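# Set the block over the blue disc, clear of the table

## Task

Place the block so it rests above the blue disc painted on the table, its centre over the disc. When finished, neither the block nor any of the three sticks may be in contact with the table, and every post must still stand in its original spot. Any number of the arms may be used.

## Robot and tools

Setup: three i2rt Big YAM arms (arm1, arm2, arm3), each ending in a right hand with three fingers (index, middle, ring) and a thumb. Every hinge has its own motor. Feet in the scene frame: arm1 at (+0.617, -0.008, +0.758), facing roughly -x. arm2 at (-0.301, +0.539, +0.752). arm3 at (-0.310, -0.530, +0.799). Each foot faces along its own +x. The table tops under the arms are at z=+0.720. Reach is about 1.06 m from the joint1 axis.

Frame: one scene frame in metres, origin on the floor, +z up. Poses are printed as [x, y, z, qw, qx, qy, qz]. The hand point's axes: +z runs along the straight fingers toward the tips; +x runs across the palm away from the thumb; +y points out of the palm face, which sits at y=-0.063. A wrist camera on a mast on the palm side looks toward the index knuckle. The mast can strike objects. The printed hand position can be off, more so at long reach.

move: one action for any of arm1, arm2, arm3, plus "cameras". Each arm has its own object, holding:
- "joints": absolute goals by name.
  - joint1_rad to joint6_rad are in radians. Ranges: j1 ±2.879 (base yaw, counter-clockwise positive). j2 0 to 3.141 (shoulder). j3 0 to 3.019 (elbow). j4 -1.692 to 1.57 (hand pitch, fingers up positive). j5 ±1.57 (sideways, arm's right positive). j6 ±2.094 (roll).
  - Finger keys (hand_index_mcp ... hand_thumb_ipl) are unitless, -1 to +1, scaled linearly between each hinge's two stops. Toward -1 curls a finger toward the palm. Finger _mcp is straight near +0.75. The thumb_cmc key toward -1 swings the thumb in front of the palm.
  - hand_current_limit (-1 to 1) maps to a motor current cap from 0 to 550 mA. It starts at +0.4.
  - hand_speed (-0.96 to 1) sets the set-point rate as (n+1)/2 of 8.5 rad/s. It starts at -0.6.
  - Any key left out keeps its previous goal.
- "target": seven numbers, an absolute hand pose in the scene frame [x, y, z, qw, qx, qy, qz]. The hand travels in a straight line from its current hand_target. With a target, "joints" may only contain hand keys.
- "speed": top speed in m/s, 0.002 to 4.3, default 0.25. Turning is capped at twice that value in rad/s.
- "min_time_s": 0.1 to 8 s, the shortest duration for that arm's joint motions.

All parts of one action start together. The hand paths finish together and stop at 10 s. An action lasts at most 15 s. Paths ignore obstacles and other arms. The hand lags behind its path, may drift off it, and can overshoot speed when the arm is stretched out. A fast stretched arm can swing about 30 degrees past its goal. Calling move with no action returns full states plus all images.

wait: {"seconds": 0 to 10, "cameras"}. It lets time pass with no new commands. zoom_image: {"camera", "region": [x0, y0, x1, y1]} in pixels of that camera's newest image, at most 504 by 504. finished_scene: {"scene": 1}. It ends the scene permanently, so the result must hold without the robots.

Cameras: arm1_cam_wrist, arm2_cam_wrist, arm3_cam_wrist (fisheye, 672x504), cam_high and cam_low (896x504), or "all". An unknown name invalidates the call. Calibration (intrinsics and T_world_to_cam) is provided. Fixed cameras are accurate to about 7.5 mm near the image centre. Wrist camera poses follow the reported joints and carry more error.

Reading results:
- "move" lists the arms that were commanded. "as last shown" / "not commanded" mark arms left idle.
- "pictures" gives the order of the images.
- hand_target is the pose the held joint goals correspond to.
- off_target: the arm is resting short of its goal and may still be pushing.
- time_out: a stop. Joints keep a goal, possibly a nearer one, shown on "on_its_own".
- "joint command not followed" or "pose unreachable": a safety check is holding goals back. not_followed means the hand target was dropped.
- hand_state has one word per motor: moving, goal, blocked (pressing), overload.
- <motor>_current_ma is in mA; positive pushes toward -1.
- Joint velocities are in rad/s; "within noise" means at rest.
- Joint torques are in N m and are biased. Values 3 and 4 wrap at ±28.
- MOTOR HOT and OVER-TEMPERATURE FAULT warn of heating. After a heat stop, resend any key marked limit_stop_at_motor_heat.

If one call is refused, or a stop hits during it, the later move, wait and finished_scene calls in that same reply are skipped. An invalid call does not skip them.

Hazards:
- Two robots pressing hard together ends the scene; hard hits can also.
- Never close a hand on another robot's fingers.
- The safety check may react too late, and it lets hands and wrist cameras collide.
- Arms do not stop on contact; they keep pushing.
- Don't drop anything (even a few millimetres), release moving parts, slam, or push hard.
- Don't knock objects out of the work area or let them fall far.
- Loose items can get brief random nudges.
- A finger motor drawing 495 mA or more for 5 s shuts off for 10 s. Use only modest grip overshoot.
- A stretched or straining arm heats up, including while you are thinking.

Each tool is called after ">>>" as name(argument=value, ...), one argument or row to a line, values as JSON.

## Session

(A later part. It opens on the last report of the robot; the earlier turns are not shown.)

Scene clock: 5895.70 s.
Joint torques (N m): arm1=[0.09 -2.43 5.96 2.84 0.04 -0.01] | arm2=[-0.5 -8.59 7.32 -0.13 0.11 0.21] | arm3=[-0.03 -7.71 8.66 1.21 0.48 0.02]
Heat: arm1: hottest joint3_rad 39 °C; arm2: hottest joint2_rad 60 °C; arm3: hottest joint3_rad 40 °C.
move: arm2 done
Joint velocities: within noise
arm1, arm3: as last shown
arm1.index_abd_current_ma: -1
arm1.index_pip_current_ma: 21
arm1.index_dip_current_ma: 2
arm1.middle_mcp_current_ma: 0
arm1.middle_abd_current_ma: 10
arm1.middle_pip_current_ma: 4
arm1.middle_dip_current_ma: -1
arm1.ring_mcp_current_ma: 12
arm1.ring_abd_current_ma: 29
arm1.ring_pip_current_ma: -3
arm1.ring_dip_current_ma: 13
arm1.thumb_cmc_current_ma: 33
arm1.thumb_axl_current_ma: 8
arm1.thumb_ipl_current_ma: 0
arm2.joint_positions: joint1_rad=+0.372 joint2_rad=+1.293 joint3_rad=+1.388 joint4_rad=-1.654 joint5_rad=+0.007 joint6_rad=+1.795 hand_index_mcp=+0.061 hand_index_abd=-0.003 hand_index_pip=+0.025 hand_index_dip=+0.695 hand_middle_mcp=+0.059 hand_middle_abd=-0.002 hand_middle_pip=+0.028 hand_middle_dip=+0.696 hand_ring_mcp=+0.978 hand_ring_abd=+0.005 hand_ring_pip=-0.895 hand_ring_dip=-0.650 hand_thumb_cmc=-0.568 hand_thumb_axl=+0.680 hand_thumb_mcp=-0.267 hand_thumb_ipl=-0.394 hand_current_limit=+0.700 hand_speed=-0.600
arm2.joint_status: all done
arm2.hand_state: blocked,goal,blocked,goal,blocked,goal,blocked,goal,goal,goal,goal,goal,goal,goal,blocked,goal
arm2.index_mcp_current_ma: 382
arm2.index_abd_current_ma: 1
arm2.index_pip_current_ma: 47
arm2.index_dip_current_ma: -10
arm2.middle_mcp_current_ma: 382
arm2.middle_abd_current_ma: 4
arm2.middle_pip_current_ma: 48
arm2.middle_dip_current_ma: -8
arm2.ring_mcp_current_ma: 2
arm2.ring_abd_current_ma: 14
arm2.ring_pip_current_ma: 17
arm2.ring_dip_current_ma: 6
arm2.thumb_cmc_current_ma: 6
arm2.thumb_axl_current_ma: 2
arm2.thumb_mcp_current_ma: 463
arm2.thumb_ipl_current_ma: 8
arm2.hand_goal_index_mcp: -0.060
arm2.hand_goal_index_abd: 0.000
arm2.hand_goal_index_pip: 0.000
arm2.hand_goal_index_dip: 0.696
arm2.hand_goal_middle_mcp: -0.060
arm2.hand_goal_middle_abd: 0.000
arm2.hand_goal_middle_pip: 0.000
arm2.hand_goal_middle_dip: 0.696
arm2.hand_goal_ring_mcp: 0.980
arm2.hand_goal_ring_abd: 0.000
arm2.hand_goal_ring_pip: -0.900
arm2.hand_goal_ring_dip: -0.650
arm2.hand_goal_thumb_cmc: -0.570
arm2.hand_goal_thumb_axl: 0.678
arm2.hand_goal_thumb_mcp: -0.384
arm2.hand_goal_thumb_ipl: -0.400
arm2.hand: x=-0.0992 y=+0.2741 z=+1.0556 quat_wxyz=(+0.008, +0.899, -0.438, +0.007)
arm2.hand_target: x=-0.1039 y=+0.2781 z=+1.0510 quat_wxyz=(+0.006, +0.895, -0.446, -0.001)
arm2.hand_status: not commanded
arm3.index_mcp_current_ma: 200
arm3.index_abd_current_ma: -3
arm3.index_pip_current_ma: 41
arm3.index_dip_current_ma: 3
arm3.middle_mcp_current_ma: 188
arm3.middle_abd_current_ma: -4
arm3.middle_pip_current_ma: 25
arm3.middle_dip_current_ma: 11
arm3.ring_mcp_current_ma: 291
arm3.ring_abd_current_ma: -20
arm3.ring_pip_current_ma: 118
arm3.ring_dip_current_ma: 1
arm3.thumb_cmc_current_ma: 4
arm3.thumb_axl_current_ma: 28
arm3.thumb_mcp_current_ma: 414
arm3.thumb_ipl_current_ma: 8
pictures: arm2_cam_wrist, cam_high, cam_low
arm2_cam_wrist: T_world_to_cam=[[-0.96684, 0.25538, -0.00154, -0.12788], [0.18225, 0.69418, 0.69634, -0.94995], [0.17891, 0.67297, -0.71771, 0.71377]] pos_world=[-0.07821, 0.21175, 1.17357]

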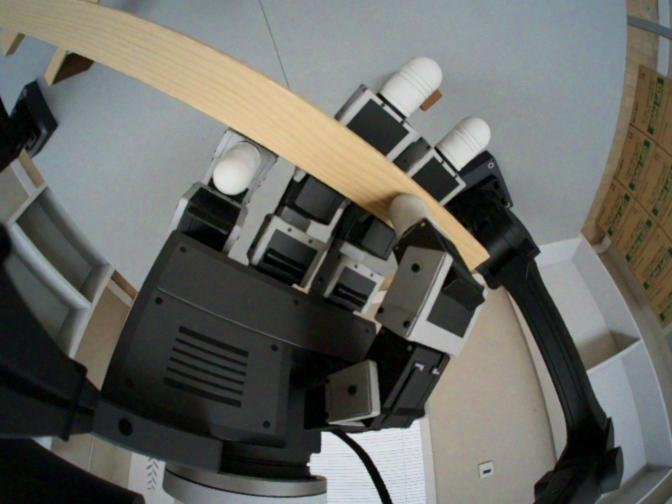

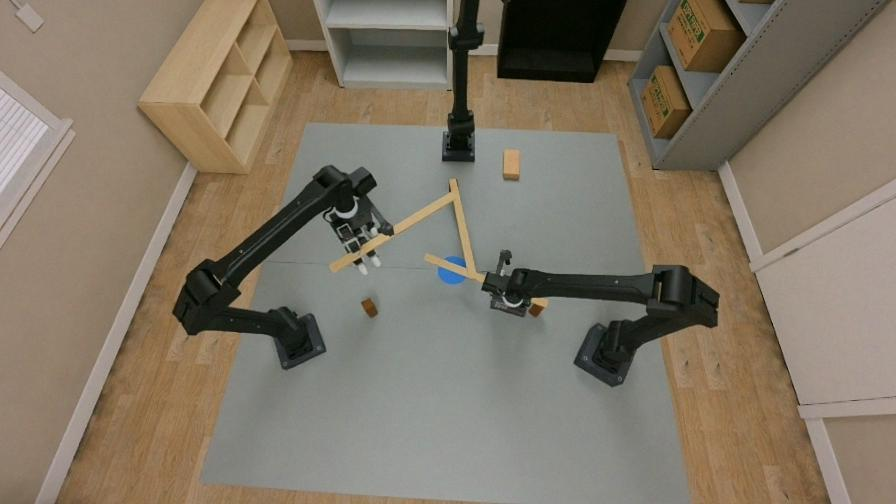

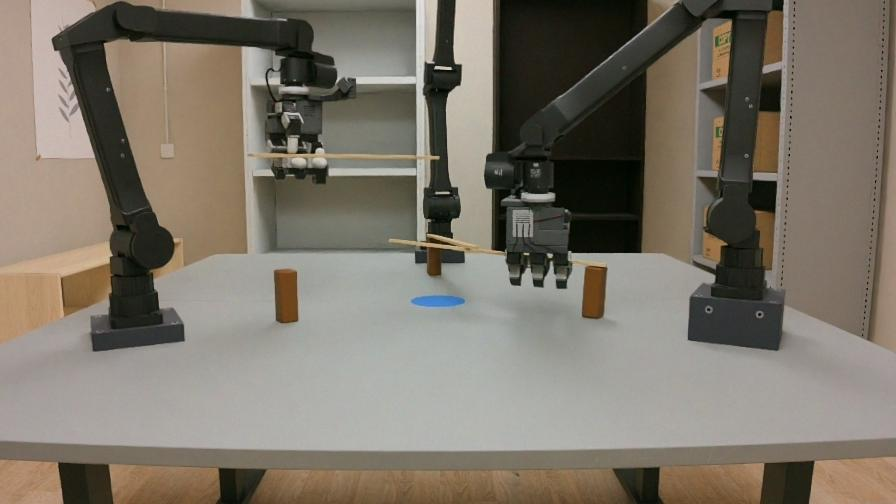

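>>> zoom_image(
  camera="cam_high",
  region=[310, 160, 510, 300],
)

>>> zoom_image(
  camera="cam_low",
  region=[230, 120, 460, 280],
)

Scaled by 2.520 from the camera's image (finer frame: 1280x720).

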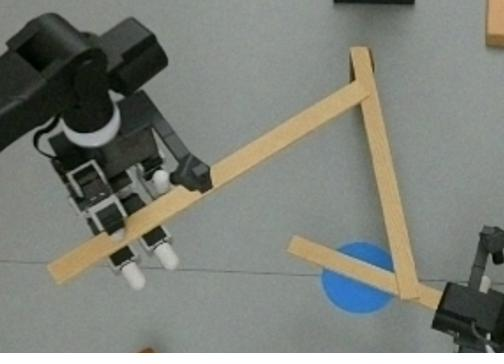

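Scaled by 2.191 from the camera's image (finer frame: 1280x720).

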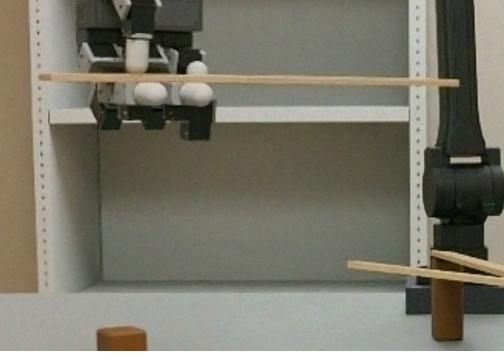

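>>> move(
  arm2={"target": [-0.099, 0.274, 0.885, 0.0134, 0.8946, -0.4458, 0.0269], "speed": 0.12},
  cameras=["cam_high", "cam_low", "arm2_cam_wrist"],
)

>>> zoom_image(
  camera="cam_high",
  region=[310, 160, 510, 300],
)

>>> zoom_image(
  camera="cam_low",
  region=[230, 160, 500, 320],
)

Scene clock: 5953.27 s.
Joint torques (N m): arm1=[0.09 -2.43 5.94 2.84 0.04 -0.01] | arm2=[-0.21 -7.12 6.99 0.51 0.23 0.18] | arm3=[0.03 -7.71 8.7 1.2 0.46 0.03]
Heat: arm1: hottest joint3_rad 39 °C; arm2: hottest joint2_rad 57 °C; arm3: hottest joint3_rad 40 °C.
move: arm2 done
Joint velocities: within noise
arm1.joint_positions: joint1_rad=+0.250 joint2_rad=+1.438 joint3_rad=+2.828 joint4_rad=-1.330 joint5_rad=-0.023 joint6_rad=+1.049 hand_index_mcp=+1.000 hand_index_abd=+0.256 hand_index_pip=-0.482 hand_index_dip=+0.007 hand_middle_mcp=+0.763 hand_middle_abd=+0.145 hand_middle_pip=+0.577 hand_middle_dip=+0.696 hand_ring_mcp=+0.762 hand_ring_abd=-0.087 hand_ring_pip=+0.577 hand_ring_dip=+0.696 hand_thumb_cmc=-0.545 hand_thumb_axl=+0.683 hand_thumb_mcp=-0.784 hand_thumb_ipl=+0.168 hand_current_limit=+0.400 hand_speed=-0.600
arm1.joint_status: not commanded
arm1.hand_state: overload,goal,goal,goal,goal,goal,goal,goal,goal,blocked,goal,goal,blocked,goal,goal,goal
arm1.index_mcp_current_ma: -2
arm1.index_abd_current_ma: 8
arm1.index_pip_current_ma: 14
arm1.index_dip_current_ma: -1
arm1.middle_mcp_current_ma: 10
arm1.middle_abd_current_ma: 10
arm1.middle_pip_current_ma: 5
arm1.middle_dip_current_ma: -1
arm1.ring_mcp_current_ma: 12
arm1.ring_abd_current_ma: 28
arm1.ring_pip_current_ma: 3
arm1.ring_dip_current_ma: 13
arm1.thumb_cmc_current_ma: 35
arm1.thumb_axl_current_ma: 8
arm1.thumb_mcp_current_ma: -16
arm1.thumb_ipl_current_ma: 2
arm1.hand_goal_index_mcp: 0.754
arm1.hand_goal_index_abd: 0.250
arm1.hand_goal_index_pip: -0.500
arm1.hand_goal_index_dip: 0.000
arm1.hand_goal_middle_mcp: 0.754
arm1.hand_goal_middle_abd: 0.140
arm1.hand_goal_middle_pip: 0.576
arm1.hand_goal_middle_dip: 0.696
arm1.hand_goal_ring_mcp: 0.754
arm1.hand_goal_ring_abd: -0.140
arm1.hand_goal_ring_pip: 0.576
arm1.hand_goal_ring_dip: 0.696
arm1.hand_goal_thumb_cmc: -0.570
arm1.hand_goal_thumb_axl: 0.678
arm1.hand_goal_thumb_mcp: -0.780
arm1.hand_goal_thumb_ipl: 0.168
arm1.hand: x=+0.2486 y=-0.0272 z=+1.6844 quat_wxyz=(+0.722, +0.274, -0.631, -0.082)
arm1.hand_target: x=+0.2482 y=-0.0274 z=+1.6884 quat_wxyz=(+0.727, +0.272, -0.626, -0.083)
arm1.hand_status: not commanded
arm2.joint_positions: joint1_rad=+0.372 joint2_rad=+1.311 joint3_rad=+0.981 joint4_rad=-1.169 joint5_rad=+0.007 joint6_rad=+1.799 hand_index_mcp=+0.061 hand_index_abd=-0.003 hand_index_pip=+0.025 hand_index_dip=+0.695 hand_middle_mcp=+0.059 hand_middle_abd=-0.002 hand_middle_pip=+0.028 hand_middle_dip=+0.696 hand_ring_mcp=+0.978 hand_ring_abd=+0.005 hand_ring_pip=-0.895 hand_ring_dip=-0.650 hand_thumb_cmc=-0.568 hand_thumb_axl=+0.680 hand_thumb_mcp=-0.267 hand_thumb_ipl=-0.394 hand_current_limit=+0.700 hand_speed=-0.600
arm2.joint_status: not commanded
arm2.hand_state: blocked,goal,blocked,goal,blocked,goal,blocked,goal,goal,goal,goal,goal,goal,goal,blocked,goal
arm2.index_mcp_current_ma: 380
arm2.index_abd_current_ma: 3
arm2.index_pip_current_ma: 47
arm2.index_dip_current_ma: -6
arm2.middle_mcp_current_ma: 381
arm2.middle_abd_current_ma: 2
arm2.middle_pip_current_ma: 48
arm2.middle_dip_current_ma: -5
arm2.ring_mcp_current_ma: -1
arm2.ring_abd_current_ma: 10
arm2.ring_pip_current_ma: 12
arm2.ring_dip_current_ma: 2
arm2.thumb_cmc_current_ma: 10
arm2.thumb_axl_current_ma: 6
arm2.thumb_mcp_current_ma: 464
arm2.thumb_ipl_current_ma: 5
arm2.hand_goal_index_mcp: -0.060
arm2.hand_goal_index_abd: 0.000
arm2.hand_goal_index_pip: 0.000
arm2.hand_goal_index_dip: 0.696
arm2.hand_goal_middle_mcp: -0.060
arm2.hand_goal_middle_abd: 0.000
arm2.hand_goal_middle_pip: 0.000
arm2.hand_goal_middle_dip: 0.696
arm2.hand_goal_ring_mcp: 0.980
arm2.hand_goal_ring_abd: 0.000
arm2.hand_goal_ring_pip: -0.900
arm2.hand_goal_ring_dip: -0.650
arm2.hand_goal_thumb_cmc: -0.570
arm2.hand_goal_thumb_axl: 0.678
arm2.hand_goal_thumb_mcp: -0.384
arm2.hand_goal_thumb_ipl: -0.400
arm2.hand: x=-0.0972 y=+0.2715 z=+0.8943 quat_wxyz=(+0.015, +0.897, -0.440, +0.036)
arm2.hand_target: x=-0.0991 y=+0.2741 z=+0.8852 quat_wxyz=(+0.013, +0.895, -0.446, +0.027)
arm2.hand_status: done (0.010 m and 1.3 deg from the pose sent, 0.171 m and 2.6 deg at the start)
arm3.joint_positions: joint1_rad=+0.205 joint2_rad=+1.487 joint3_rad=+0.843 joint4_rad=-0.911 joint5_rad=-0.002 joint6_rad=+1.519 hand_index_mcp=+0.043 hand_index_abd=-0.015 hand_index_pip=+0.032 hand_index_dip=+0.697 hand_middle_mcp=+0.017 hand_middle_abd=-0.011 hand_middle_pip=+0.022 hand_middle_dip=+0.694 hand_ring_mcp=-0.015 hand_ring_abd=-0.021 hand_ring_pip=+0.016 hand_ring_dip=+0.694 hand_thumb_cmc=-0.565 hand_thumb_axl=+0.685 hand_thumb_mcp=-0.230 hand_thumb_ipl=-0.332 hand_current_limit=+0.700 hand_speed=-0.600
arm3.joint_status: not commanded
arm3.hand_state: blocked,goal,blocked,goal,blocked,goal,blocked,goal,blocked,blocked,blocked,goal,goal,goal,blocked,goal
arm3.index_mcp_current_ma: 180
arm3.index_abd_current_ma: -29
arm3.index_pip_current_ma: 40
arm3.index_dip_current_ma: 0
arm3.middle_mcp_current_ma: 173
arm3.middle_abd_current_ma: 4
arm3.middle_pip_current_ma: 43
arm3.middle_dip_current_ma: 3
arm3.ring_mcp_current_ma: 302
arm3.ring_abd_current_ma: -27
arm3.ring_pip_current_ma: 116
arm3.ring_dip_current_ma: -11
arm3.thumb_cmc_current_ma: 0
arm3.thumb_axl_current_ma: 9
arm3.thumb_mcp_current_ma: 397
arm3.thumb_ipl_current_ma: 18
arm3.hand_goal_index_mcp: -0.062
arm3.hand_goal_index_abd: 0.000
arm3.hand_goal_index_pip: 0.000
arm3.hand_goal_index_dip: 0.696
arm3.hand_goal_middle_mcp: -0.088
arm3.hand_goal_middle_abd: 0.000
arm3.hand_goal_middle_pip: -0.014
arm3.hand_goal_middle_dip: 0.696
arm3.hand_goal_ring_mcp: -0.170
arm3.hand_goal_ring_abd: 0.000
arm3.hand_goal_ring_pip: -0.058
arm3.hand_goal_ring_dip: 0.696
arm3.hand_goal_thumb_cmc: -0.570
arm3.hand_goal_thumb_axl: 0.678
arm3.hand_goal_thumb_mcp: -0.392
arm3.hand_goal_thumb_ipl: -0.344
arm3.hand: x=-0.1175 y=-0.2266 z=+0.8339 quat_wxyz=(-0.005, +0.796, +0.605, +0.004)
arm3.hand_target: x=-0.1170 y=-0.2205 z=+0.8341 quat_wxyz=(-0.009, +0.796, +0.605, +0.012)
arm3.hand_status: not commanded
pictures: arm2_cam_wrist, cam_high, cam_low
arm2_cam_wrist: T_world_to_cam=[[-0.96451, 0.25799, -0.05626, -0.07698], [0.15291, 0.71943, 0.67752, -0.8291], [0.21527, 0.64487, -0.73335, 0.62458]] pos_world=[-0.08192, 0.21356, 1.01544]

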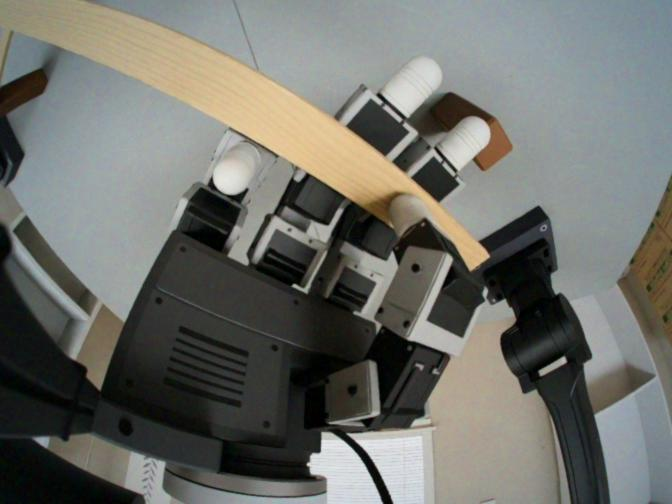

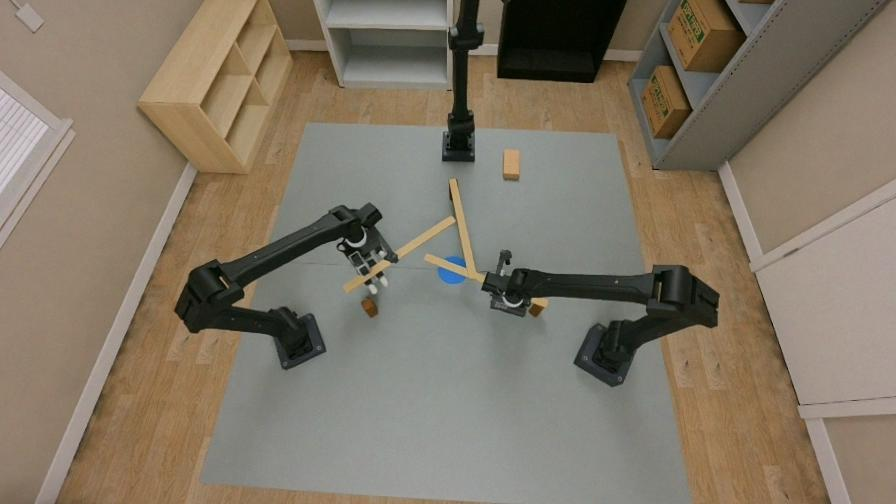

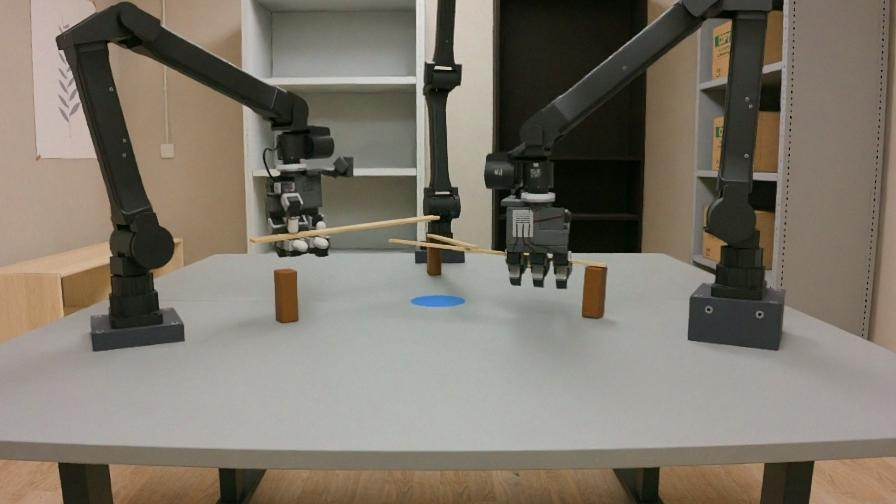

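Scaled by 2.520 from the camera's image (finer frame: 1280x720).

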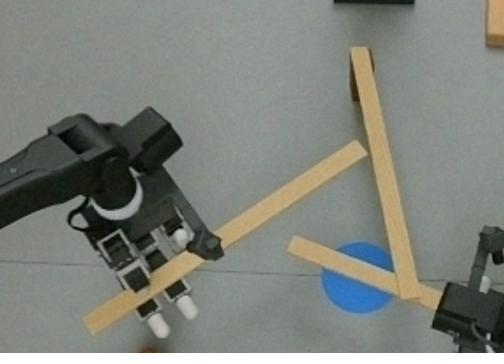

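Scaled by 1.867 from the camera's image (finer frame: 1280x720).

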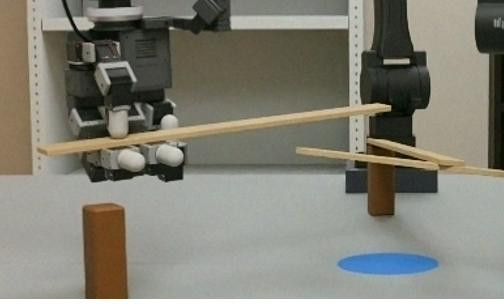

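>>> move(
  arm2={"target": [-0.096, 0.257, 0.858, 0.0192, 0.889, -0.4579, 0.0373], "speed": 0.08},
  cameras=["cam_high", "cam_low", "arm2_cam_wrist"],
)

>>> zoom_image(
  camera="cam_high",
  region=[330, 180, 510, 310],
)

>>> zoom_image(
  camera="cam_low",
  region=[230, 160, 500, 320],
)

Scene clock: 5981.10 s.
Joint torques (N m): arm1=[0.09 -2.49 5.94 2.82 0.04 -0.01] | arm2=[0.03 -8 6.97 0.54 0.32 0.13] | arm3=[-0.03 -7.53 8.68 1.24 0.47 0.02]
Heat: arm1: hottest joint3_rad 39 °C; arm2: hottest joint2_rad 55 °C; arm3: hottest joint3_rad 40 °C.
move: arm2 off_target
Joint velocities: within noise
arm1, arm3: as last shown
arm1.index_mcp_current_ma: -4
arm1.index_abd_current_ma: 3
arm1.index_dip_current_ma: 4
arm1.middle_mcp_current_ma: 7
arm1.middle_abd_current_ma: 15
arm1.middle_pip_current_ma: 9
arm1.ring_mcp_current_ma: 14
arm1.ring_abd_current_ma: 31
arm1.ring_pip_current_ma: -5
arm1.ring_dip_current_ma: 11
arm1.thumb_cmc_current_ma: 34
arm1.thumb_axl_current_ma: 6
arm1.thumb_ipl_current_ma: 6
arm2.joint_positions: joint1_rad=+0.350 joint2_rad=+1.365 joint3_rad=+0.958 joint4_rad=-1.067 joint5_rad=+0.011 joint6_rad=+1.799 hand_index_mcp=+0.061 hand_index_abd=-0.003 hand_index_pip=+0.025 hand_index_dip=+0.695 hand_middle_mcp=+0.059 hand_middle_abd=-0.002 hand_middle_pip=+0.029 hand_middle_dip=+0.696 hand_ring_mcp=+0.978 hand_ring_abd=+0.005 hand_ring_pip=-0.895 hand_ring_dip=-0.650 hand_thumb_cmc=-0.568 hand_thumb_axl=+0.680 hand_thumb_mcp=-0.267 hand_thumb_ipl=-0.394 hand_current_limit=+0.700 hand_speed=-0.600
arm2.joint_status: not commanded
arm2.hand_state: blocked,goal,blocked,goal,blocked,goal,blocked,goal,goal,goal,goal,goal,goal,goal,blocked,goal
arm2.index_mcp_current_ma: 383
arm2.index_abd_current_ma: 2
arm2.index_pip_current_ma: 44
arm2.index_dip_current_ma: -5
arm2.middle_mcp_current_ma: 382
arm2.middle_abd_current_ma: 1
arm2.middle_pip_current_ma: 51
arm2.middle_dip_current_ma: -6
arm2.ring_mcp_current_ma: -3
arm2.ring_abd_current_ma: 16
arm2.ring_pip_current_ma: 11
arm2.ring_dip_current_ma: 3
arm2.thumb_cmc_current_ma: 3
arm2.thumb_axl_current_ma: 11
arm2.thumb_mcp_current_ma: 462
arm2.thumb_ipl_current_ma: 8
arm2.hand_goal_index_mcp: -0.060
arm2.hand_goal_index_abd: 0.000
arm2.hand_goal_index_pip: 0.000
arm2.hand_goal_index_dip: 0.696
arm2.hand_goal_middle_mcp: -0.060
arm2.hand_goal_middle_abd: 0.000
arm2.hand_goal_middle_pip: 0.000
arm2.hand_goal_middle_dip: 0.696
arm2.hand_goal_ring_mcp: 0.980
arm2.hand_goal_ring_abd: 0.000
arm2.hand_goal_ring_pip: -0.900
arm2.hand_goal_ring_dip: -0.650
arm2.hand_goal_thumb_cmc: -0.570
arm2.hand_goal_thumb_axl: 0.678
arm2.hand_goal_thumb_mcp: -0.384
arm2.hand_goal_thumb_ipl: -0.400
arm2.hand: x=-0.0912 y=+0.2556 z=+0.8678 quat_wxyz=(+0.020, +0.892, -0.450, +0.047)
arm2.hand_target: x=-0.0960 y=+0.2572 z=+0.8583 quat_wxyz=(+0.019, +0.888, -0.457, +0.037)
arm2.hand_status: off_target (0.011 m and 1.5 deg from the pose sent, 0.039 m and 2.3 deg at the start)
arm3.index_mcp_current_ma: 184
arm3.index_abd_current_ma: 0
arm3.index_pip_current_ma: 43
arm3.index_dip_current_ma: 10
arm3.middle_mcp_current_ma: 189
arm3.middle_abd_current_ma: -6
arm3.middle_pip_current_ma: 32
arm3.middle_dip_current_ma: 11
arm3.ring_mcp_current_ma: 279
arm3.ring_abd_current_ma: -12
arm3.ring_pip_current_ma: 114
arm3.ring_dip_current_ma: 2
arm3.thumb_cmc_current_ma: 14
arm3.thumb_axl_current_ma: 18
arm3.thumb_mcp_current_ma: 404
arm3.thumb_ipl_current_ma: 25
pictures: arm2_cam_wrist, cam_high, cam_low
arm2_cam_wrist: T_world_to_cam=[[-0.95732, 0.27864, -0.07681, -0.0554], [0.15845, 0.72818, 0.66682, -0.79315], [0.24173, 0.62619, -0.74125, 0.62813]] pos_world=[-0.0792, 0.19967, 0.99023]

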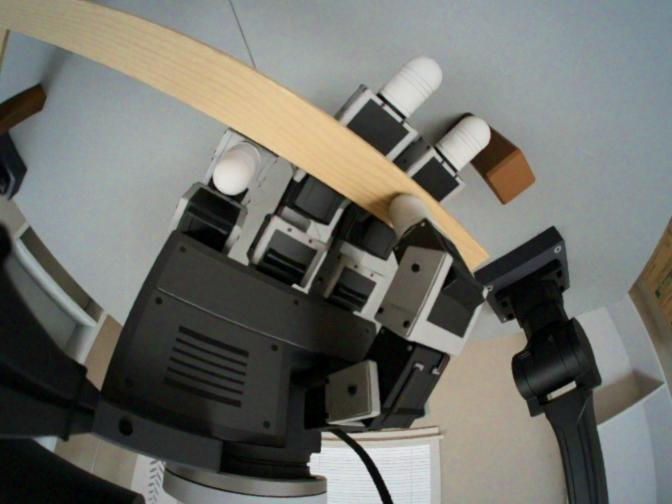

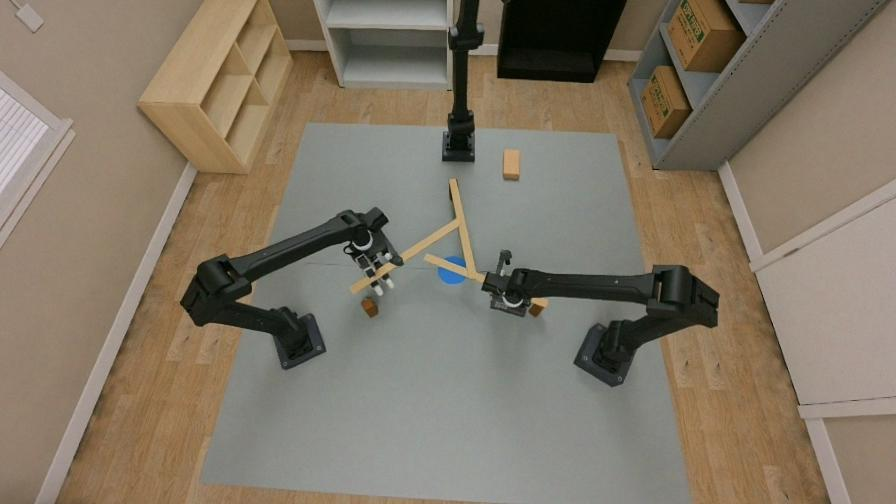

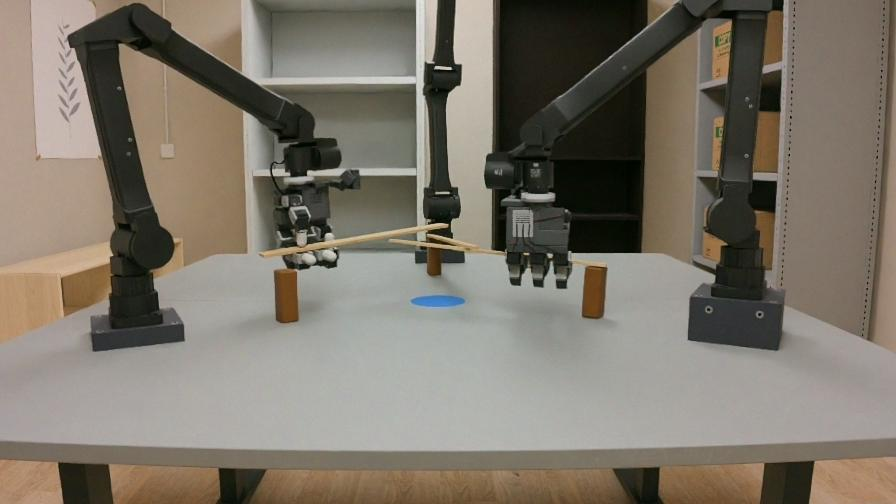

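Scaled by 2.800 from the camera's image (finer frame: 1280x720).

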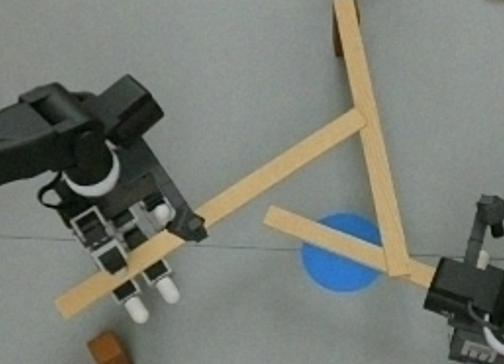

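Scaled by 1.867 from the camera's image (finer frame: 1280x720).

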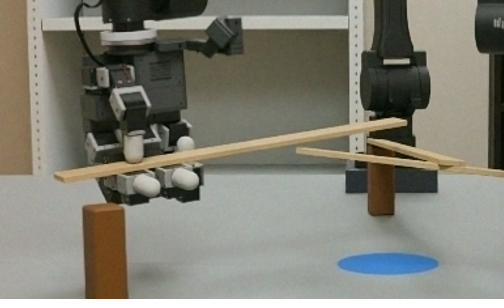

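>>> move(
  arm2={"target": [-0.112, 0.245, 0.848, 0.0192, 0.889, -0.4579, 0.0373], "speed": 0.06},
  cameras=["cam_high", "cam_low"],
)

>>> zoom_image(
  camera="cam_high",
  region=[330, 180, 510, 310],
)

>>> zoom_image(
  camera="cam_low",
  region=[240, 180, 480, 320],
)

Scene clock: 6013.80 s.
Joint torques (N m): arm1=[0.09 -2.43 5.96 2.82 0.05 -0.01] | arm2=[-0.91 -7.36 6.67 0.59 0.16 -0.09] | arm3=[0.09 -7.59 8.69 1.18 0.47 0.02]
Heat: arm1: hottest joint3_rad 39 °C; arm2: hottest joint2_rad 53 °C; arm3: hottest joint3_rad 40 °C.
move: arm2 off_target
Joint velocities: within noise
arm1, arm3: as last shown
arm1.index_mcp_current_ma: -8
arm1.index_abd_current_ma: 5
arm1.index_pip_current_ma: 22
arm1.index_dip_current_ma: 1
arm1.middle_mcp_current_ma: 3
arm1.middle_abd_current_ma: 10
arm1.middle_pip_current_ma: 5
arm1.middle_dip_current_ma: 5
arm1.ring_mcp_current_ma: 9
arm1.ring_abd_current_ma: 34
arm1.ring_pip_current_ma: -3
arm1.ring_dip_current_ma: 9
arm1.thumb_cmc_current_ma: 32
arm1.thumb_axl_current_ma: 11
arm1.thumb_mcp_current_ma: -12
arm1.thumb_ipl_current_ma: -3
arm2.joint_positions: joint1_rad=+0.299 joint2_rad=+1.365 joint3_rad=+0.933 joint4_rad=-1.038 joint5_rad=+0.010 joint6_rad=+1.770 hand_index_mcp=+0.060 hand_index_abd=-0.006 hand_index_pip=+0.027 hand_index_dip=+0.696 hand_middle_mcp=+0.059 hand_middle_abd=-0.002 hand_middle_pip=+0.028 hand_middle_dip=+0.696 hand_ring_mcp=+0.978 hand_ring_abd=+0.005 hand_ring_pip=-0.895 hand_ring_dip=-0.650 hand_thumb_cmc=-0.568 hand_thumb_axl=+0.680 hand_thumb_mcp=-0.267 hand_thumb_ipl=-0.394 hand_current_limit=+0.700 hand_speed=-0.600
arm2.joint_status: not commanded
arm2.hand_state: blocked,goal,blocked,goal,blocked,goal,blocked,goal,goal,goal,goal,goal,goal,goal,blocked,goal
arm2.index_mcp_current_ma: 384
arm2.index_abd_current_ma: -1
arm2.index_pip_current_ma: 48
arm2.index_dip_current_ma: -6
arm2.middle_mcp_current_ma: 383
arm2.middle_abd_current_ma: 1
arm2.middle_pip_current_ma: 49
arm2.middle_dip_current_ma: -6
arm2.ring_mcp_current_ma: -7
arm2.ring_abd_current_ma: 14
arm2.ring_pip_current_ma: 16
arm2.ring_dip_current_ma: 2
arm2.thumb_cmc_current_ma: 4
arm2.thumb_axl_current_ma: 8
arm2.thumb_mcp_current_ma: 459
arm2.thumb_ipl_current_ma: 6
arm2.hand_goal_index_mcp: -0.060
arm2.hand_goal_index_abd: 0.000
arm2.hand_goal_index_pip: 0.000
arm2.hand_goal_index_dip: 0.696
arm2.hand_goal_middle_mcp: -0.060
arm2.hand_goal_middle_abd: 0.000
arm2.hand_goal_middle_pip: 0.000
arm2.hand_goal_middle_dip: 0.696
arm2.hand_goal_ring_mcp: 0.980
arm2.hand_goal_ring_abd: 0.000
arm2.hand_goal_ring_pip: -0.900
arm2.hand_goal_ring_dip: -0.650
arm2.hand_goal_thumb_cmc: -0.570
arm2.hand_goal_thumb_axl: 0.678
arm2.hand_goal_thumb_mcp: -0.384
arm2.hand_goal_thumb_ipl: -0.400
arm2.hand: x=-0.1070 y=+0.2449 z=+0.8592 quat_wxyz=(+0.022, +0.887, -0.459, +0.048)
arm2.hand_target: x=-0.1122 y=+0.2453 z=+0.8484 quat_wxyz=(+0.019, +0.888, -0.458, +0.037)
arm2.hand_status: off_target (0.012 m and 1.3 deg from the pose sent, 0.031 m and 1.5 deg at the start)
arm3.joint_positions: joint1_rad=+0.205 joint2_rad=+1.487 joint3_rad=+0.843 joint4_rad=-0.911 joint5_rad=-0.002 joint6_rad=+1.519 hand_index_mcp=+0.043 hand_index_abd=-0.015 hand_index_pip=+0.033 hand_index_dip=+0.697 hand_middle_mcp=+0.017 hand_middle_abd=-0.011 hand_middle_pip=+0.022 hand_middle_dip=+0.694 hand_ring_mcp=-0.015 hand_ring_abd=-0.021 hand_ring_pip=+0.016 hand_ring_dip=+0.694 hand_thumb_cmc=-0.564 hand_thumb_axl=+0.685 hand_thumb_mcp=-0.230 hand_thumb_ipl=-0.332 hand_current_limit=+0.700 hand_speed=-0.600
arm3.index_mcp_current_ma: 199
arm3.index_abd_current_ma: -3
arm3.index_pip_current_ma: 30
arm3.index_dip_current_ma: 5
arm3.middle_mcp_current_ma: 180
arm3.middle_abd_current_ma: -11
arm3.middle_pip_current_ma: 31
arm3.middle_dip_current_ma: 19
arm3.ring_mcp_current_ma: 289
arm3.ring_abd_current_ma: -25
arm3.ring_pip_current_ma: 118
arm3.ring_dip_current_ma: -3
arm3.thumb_cmc_current_ma: 10
arm3.thumb_axl_current_ma: 19
arm3.thumb_mcp_current_ma: 403
arm3.thumb_ipl_current_ma: 24

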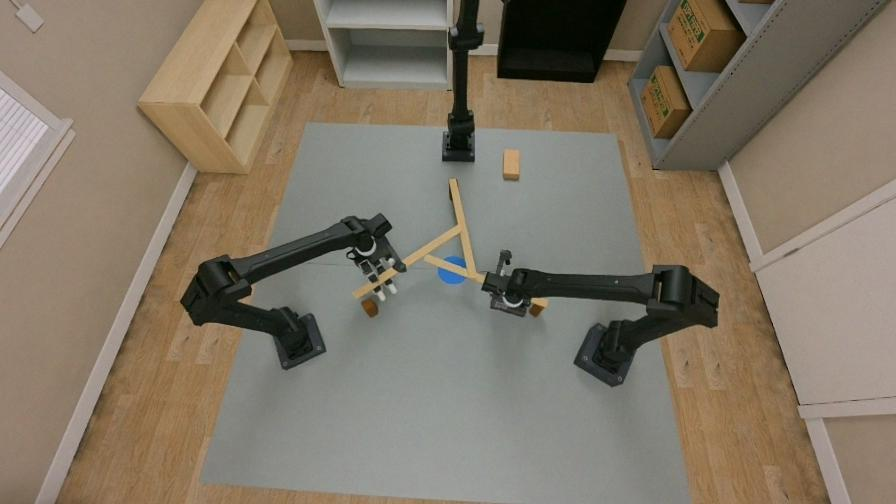

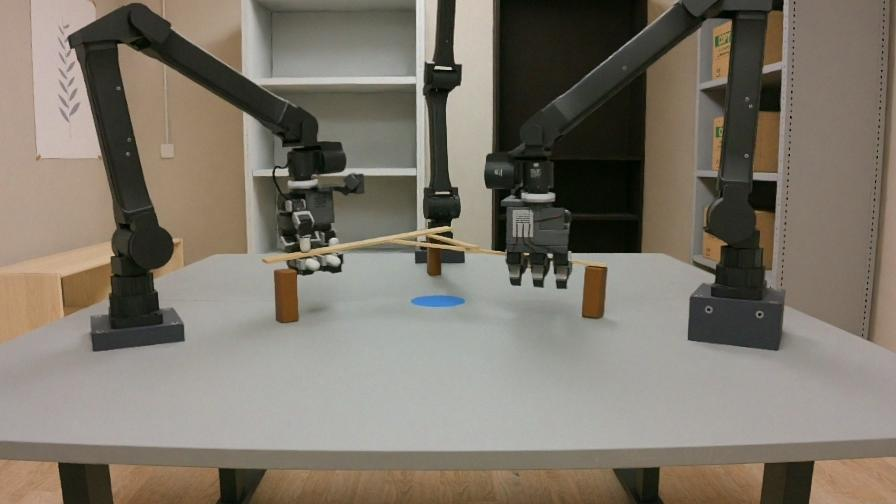

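Scaled by 2.800 from the camera's image (finer frame: 1280x720).

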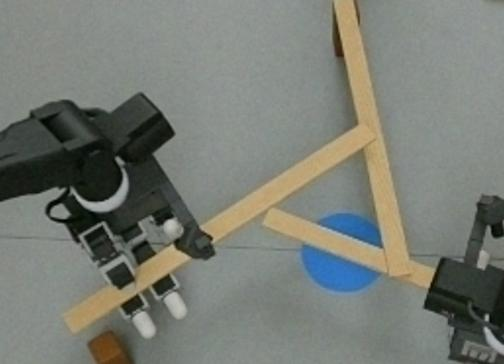

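Scaled by 2.100 from the camera's image (finer frame: 1280x720).

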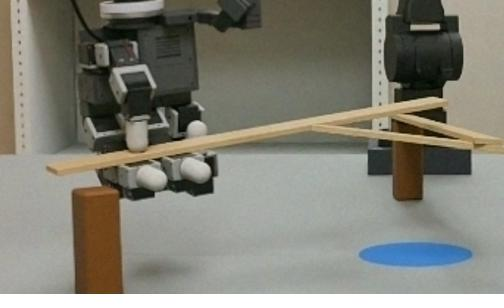

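>>> move(
  arm2={"target": [-0.112, 0.245, 0.840, 0.0148, 0.889, -0.4579, 0.0288], "speed": 0.05},
  cameras=["cam_high", "cam_low"],
)

>>> zoom_image(
  camera="cam_low",
  region=[240, 200, 460, 290],
)

Scene clock: 6063.47 s.
Joint torques (N m): arm1=[0.09 -2.43 5.94 2.82 0.05 -0.01] | arm2=[-0.85 -7.36 6.46 0.55 0.11 -0.1] | arm3=[0.03 -7.71 8.65 1.24 0.47 0.02]
Heat: arm1: hottest joint3_rad 39 °C; arm2: hottest joint2_rad 52 °C; arm3: hottest joint3_rad 40 °C.
move: arm2 off_target
Joint velocities: within noise
arm1, arm3: as last shown
arm1.index_mcp_current_ma: -5
arm1.index_abd_current_ma: 6
arm1.index_pip_current_ma: 16
arm1.index_dip_current_ma: -1
arm1.middle_mcp_current_ma: 5
arm1.middle_pip_current_ma: 4
arm1.ring_mcp_current_ma: 14
arm1.ring_abd_current_ma: 26
arm1.ring_pip_current_ma: -5
arm1.thumb_cmc_current_ma: 36
arm1.thumb_mcp_current_ma: -13
arm1.thumb_ipl_current_ma: 0
arm2.joint_positions: joint1_rad=+0.297 joint2_rad=+1.386 joint3_rad=+0.933 joint4_rad=-1.033 joint5_rad=+0.008 joint6_rad=+1.769 hand_index_mcp=+0.060 hand_index_abd=-0.002 hand_index_pip=+0.026 hand_index_dip=+0.696 hand_middle_mcp=+0.059 hand_middle_abd=-0.002 hand_middle_pip=+0.028 hand_middle_dip=+0.696 hand_ring_mcp=+0.978 hand_ring_abd=+0.005 hand_ring_pip=-0.895 hand_ring_dip=-0.650 hand_thumb_cmc=-0.568 hand_thumb_axl=+0.680 hand_thumb_mcp=-0.267 hand_thumb_ipl=-0.394 hand_current_limit=+0.700 hand_speed=-0.600
arm2.joint_status: not commanded
arm2.hand_state: blocked,goal,blocked,goal,blocked,goal,blocked,goal,goal,goal,goal,goal,goal,goal,blocked,goal
arm2.index_mcp_current_ma: 382
arm2.index_abd_current_ma: 6
arm2.index_pip_current_ma: 47
arm2.index_dip_current_ma: -5
arm2.middle_mcp_current_ma: 386
arm2.middle_abd_current_ma: 4
arm2.middle_pip_current_ma: 50
arm2.middle_dip_current_ma: -11
arm2.ring_mcp_current_ma: -6
arm2.ring_abd_current_ma: 14
arm2.ring_pip_current_ma: 10
arm2.ring_dip_current_ma: 2
arm2.thumb_cmc_current_ma: 8
arm2.thumb_axl_current_ma: 7
arm2.thumb_mcp_current_ma: 461
arm2.thumb_ipl_current_ma: 5
arm2.hand_goal_index_mcp: -0.060
arm2.hand_goal_index_abd: 0.000
arm2.hand_goal_index_pip: 0.000
arm2.hand_goal_index_dip: 0.696
arm2.hand_goal_middle_mcp: -0.060
arm2.hand_goal_middle_abd: 0.000
arm2.hand_goal_middle_pip: 0.000
arm2.hand_goal_middle_dip: 0.696
arm2.hand_goal_ring_mcp: 0.980
arm2.hand_goal_ring_abd: 0.000
arm2.hand_goal_ring_pip: -0.900
arm2.hand_goal_ring_dip: -0.650
arm2.hand_goal_thumb_cmc: -0.570
arm2.hand_goal_thumb_axl: 0.678
arm2.hand_goal_thumb_mcp: -0.384
arm2.hand_goal_thumb_ipl: -0.400
arm2.hand: x=-0.1069 y=+0.2442 z=+0.8524 quat_wxyz=(+0.019, +0.887, -0.460, +0.041)
arm2.hand_target: x=-0.1121 y=+0.2454 z=+0.8404 quat_wxyz=(+0.015, +0.889, -0.458, +0.029)
arm2.hand_status: off_target (0.013 m and 1.6 deg from the pose sent, 0.020 m and 2.4 deg at the start)
arm3.index_mcp_current_ma: 184
arm3.index_abd_current_ma: 3
arm3.index_pip_current_ma: 31
arm3.index_dip_current_ma: 7
arm3.middle_mcp_current_ma: 179
arm3.middle_abd_current_ma: 0
arm3.middle_pip_current_ma: 39
arm3.middle_dip_current_ma: 7
arm3.ring_mcp_current_ma: 288
arm3.ring_abd_current_ma: -18
arm3.ring_pip_current_ma: 111
arm3.thumb_cmc_current_ma: 26
arm3.thumb_axl_current_ma: 25
arm3.thumb_mcp_current_ma: 400
arm3.thumb_ipl_current_ma: 27

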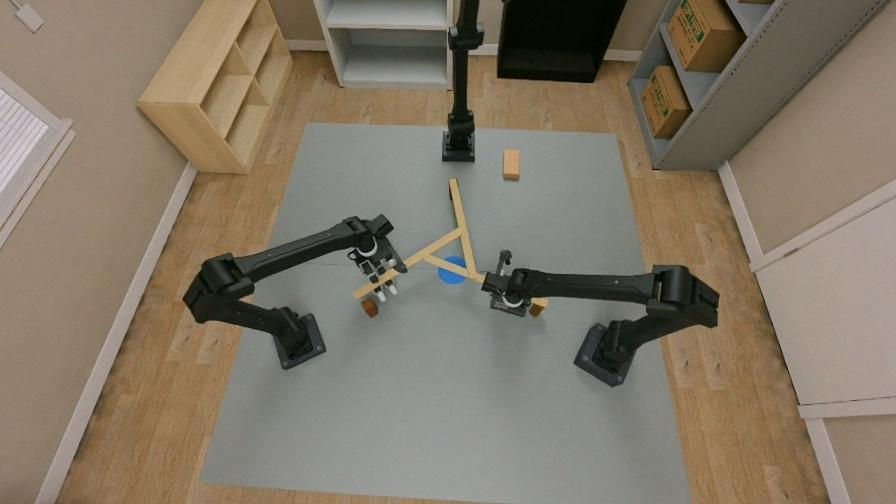

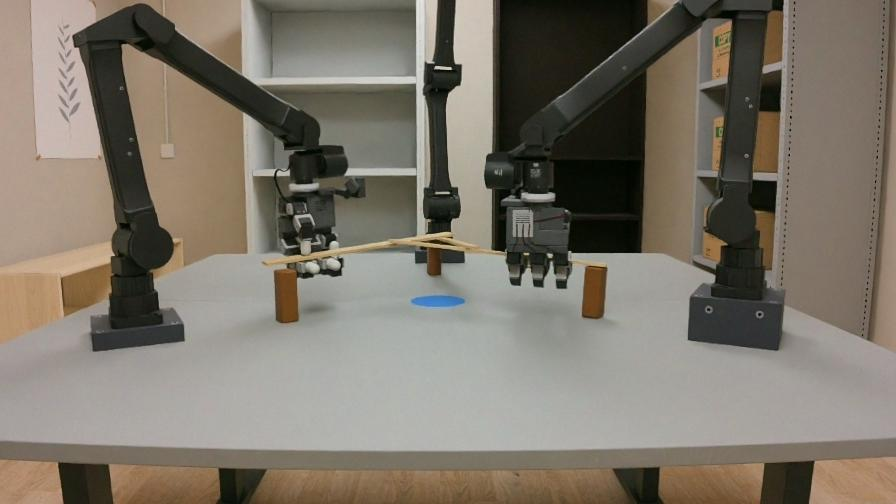

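Scaled by 2.291 from the camera's image (finer frame: 1280x720).

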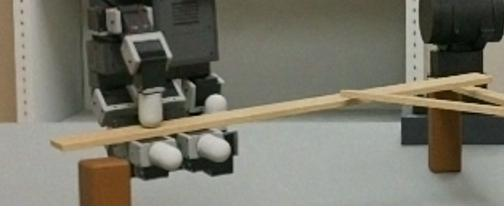

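>>> move(
  arm2={"target": [-0.112, 0.245, 0.8355, 0.0123, 0.889, -0.4579, 0.0239], "speed": 0.05},
  cameras=["cam_high", "cam_low"],
)

>>> zoom_image(
  camera="cam_low",
  region=[240, 200, 460, 290],
)

>>> zoom_image(
  camera="cam_high",
  region=[330, 180, 510, 310],
)

Scene clock: 6099.40 s.
Joint torques (N m): arm1=[0.09 -2.43 5.94 2.84 0.04 -0.01] | arm2=[-0.85 -7.41 6.42 0.49 0.08 -0.1] | arm3=[-0.03 -7.59 8.69 1.22 0.48 0.02]
Heat: arm1: hottest joint3_rad 39 °C; arm2: hottest joint2_rad 52 °C; arm3: hottest joint3_rad 40 °C.
move: arm2 off_target
Joint velocities: within noise
arm1, arm3: as last shown
arm1.index_mcp_current_ma: -4
arm1.index_abd_current_ma: 7
arm1.index_dip_current_ma: 3
arm1.middle_mcp_current_ma: 6
arm1.middle_abd_current_ma: 14
arm1.middle_pip_current_ma: 0
arm1.middle_dip_current_ma: 3
arm1.ring_mcp_current_ma: 5
arm1.ring_abd_current_ma: 27
arm1.ring_pip_current_ma: -10
arm1.ring_dip_current_ma: 10
arm1.thumb_cmc_current_ma: 35
arm1.thumb_axl_current_ma: 13
arm1.thumb_mcp_current_ma: -12
arm1.thumb_ipl_current_ma: -1
arm2.joint_positions: joint1_rad=+0.296 joint2_rad=+1.397 joint3_rad=+0.933 joint4_rad=-1.030 joint5_rad=+0.006 joint6_rad=+1.769 hand_index_mcp=+0.060 hand_index_abd=-0.003 hand_index_pip=+0.027 hand_index_dip=+0.696 hand_middle_mcp=+0.059 hand_middle_abd=-0.002 hand_middle_pip=+0.028 hand_middle_dip=+0.696 hand_ring_mcp=+0.978 hand_ring_abd=+0.005 hand_ring_pip=-0.895 hand_ring_dip=-0.650 hand_thumb_cmc=-0.568 hand_thumb_axl=+0.680 hand_thumb_mcp=-0.267 hand_thumb_ipl=-0.394 hand_current_limit=+0.700 hand_speed=-0.600
arm2.joint_status: not commanded
arm2.hand_state: blocked,goal,blocked,goal,blocked,goal,blocked,goal,goal,goal,goal,goal,goal,goal,blocked,goal
arm2.index_mcp_current_ma: 380
arm2.index_abd_current_ma: 4
arm2.index_pip_current_ma: 51
arm2.index_dip_current_ma: -10
arm2.middle_mcp_current_ma: 380
arm2.middle_abd_current_ma: 5
arm2.middle_pip_current_ma: 50
arm2.middle_dip_current_ma: -8
arm2.ring_mcp_current_ma: -1
arm2.ring_abd_current_ma: 12
arm2.ring_pip_current_ma: 15
arm2.ring_dip_current_ma: 2
arm2.thumb_cmc_current_ma: 9
arm2.thumb_axl_current_ma: 7
arm2.thumb_mcp_current_ma: 463
arm2.thumb_ipl_current_ma: 5
arm2.hand_goal_index_mcp: -0.060
arm2.hand_goal_index_abd: 0.000
arm2.hand_goal_index_pip: 0.000
arm2.hand_goal_index_dip: 0.696
arm2.hand_goal_middle_mcp: -0.060
arm2.hand_goal_middle_abd: 0.000
arm2.hand_goal_middle_pip: 0.000
arm2.hand_goal_middle_dip: 0.696
arm2.hand_goal_ring_mcp: 0.980
arm2.hand_goal_ring_abd: 0.000
arm2.hand_goal_ring_pip: -0.900
arm2.hand_goal_ring_dip: -0.650
arm2.hand_goal_thumb_cmc: -0.570
arm2.hand_goal_thumb_axl: 0.678
arm2.hand_goal_thumb_mcp: -0.384
arm2.hand_goal_thumb_ipl: -0.400
arm2.hand: x=-0.1066 y=+0.2440 z=+0.8484 quat_wxyz=(+0.017, +0.887, -0.460, +0.037)
arm2.hand_target: x=-0.1121 y=+0.2454 z=+0.8360 quat_wxyz=(+0.012, +0.889, -0.458, +0.024)
arm2.hand_status: off_target (0.014 m and 1.7 deg from the pose sent, 0.018 m and 2.2 deg at the start)
arm3.index_mcp_current_ma: 187
arm3.index_abd_current_ma: -13
arm3.index_pip_current_ma: 43
arm3.index_dip_current_ma: 19
arm3.middle_mcp_current_ma: 185
arm3.middle_abd_current_ma: -6
arm3.middle_pip_current_ma: 46
arm3.middle_dip_current_ma: 21
arm3.ring_mcp_current_ma: 287
arm3.ring_abd_current_ma: -25
arm3.ring_pip_current_ma: 100
arm3.ring_dip_current_ma: -5
arm3.thumb_cmc_current_ma: -1
arm3.thumb_axl_current_ma: 14
arm3.thumb_mcp_current_ma: 397
arm3.thumb_ipl_current_ma: 11

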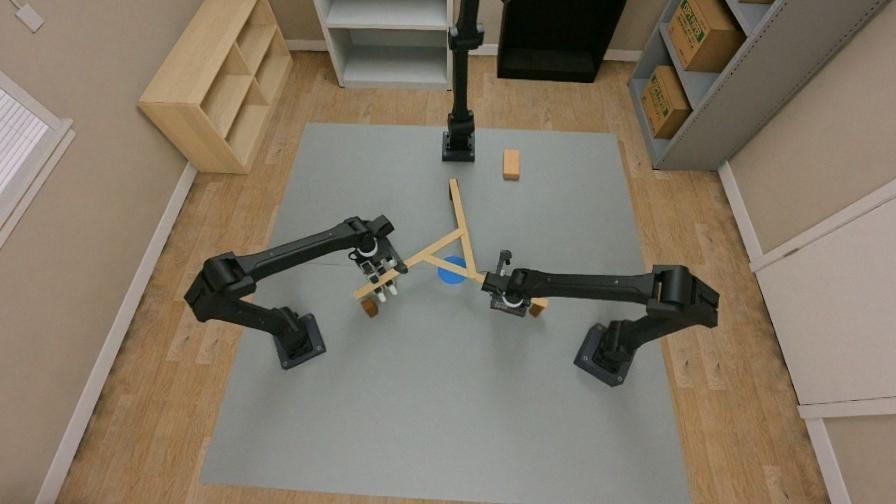

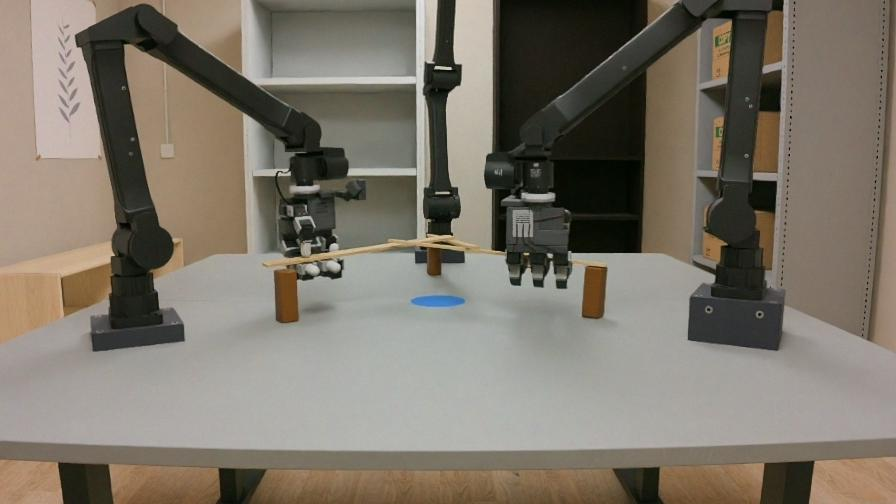

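Scaled by 2.291 from the camera's image (finer frame: 1280x720).

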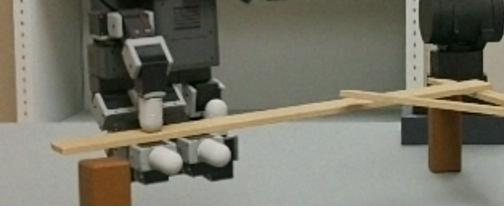

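Scaled by 2.800 from the camera's image (finer frame: 1280x720).

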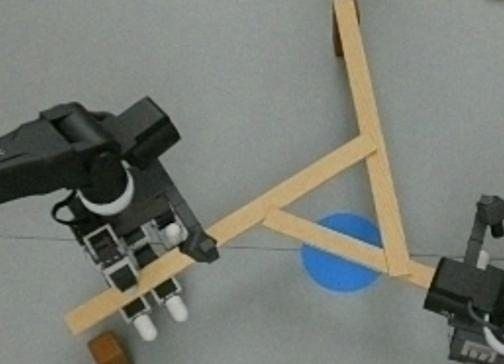

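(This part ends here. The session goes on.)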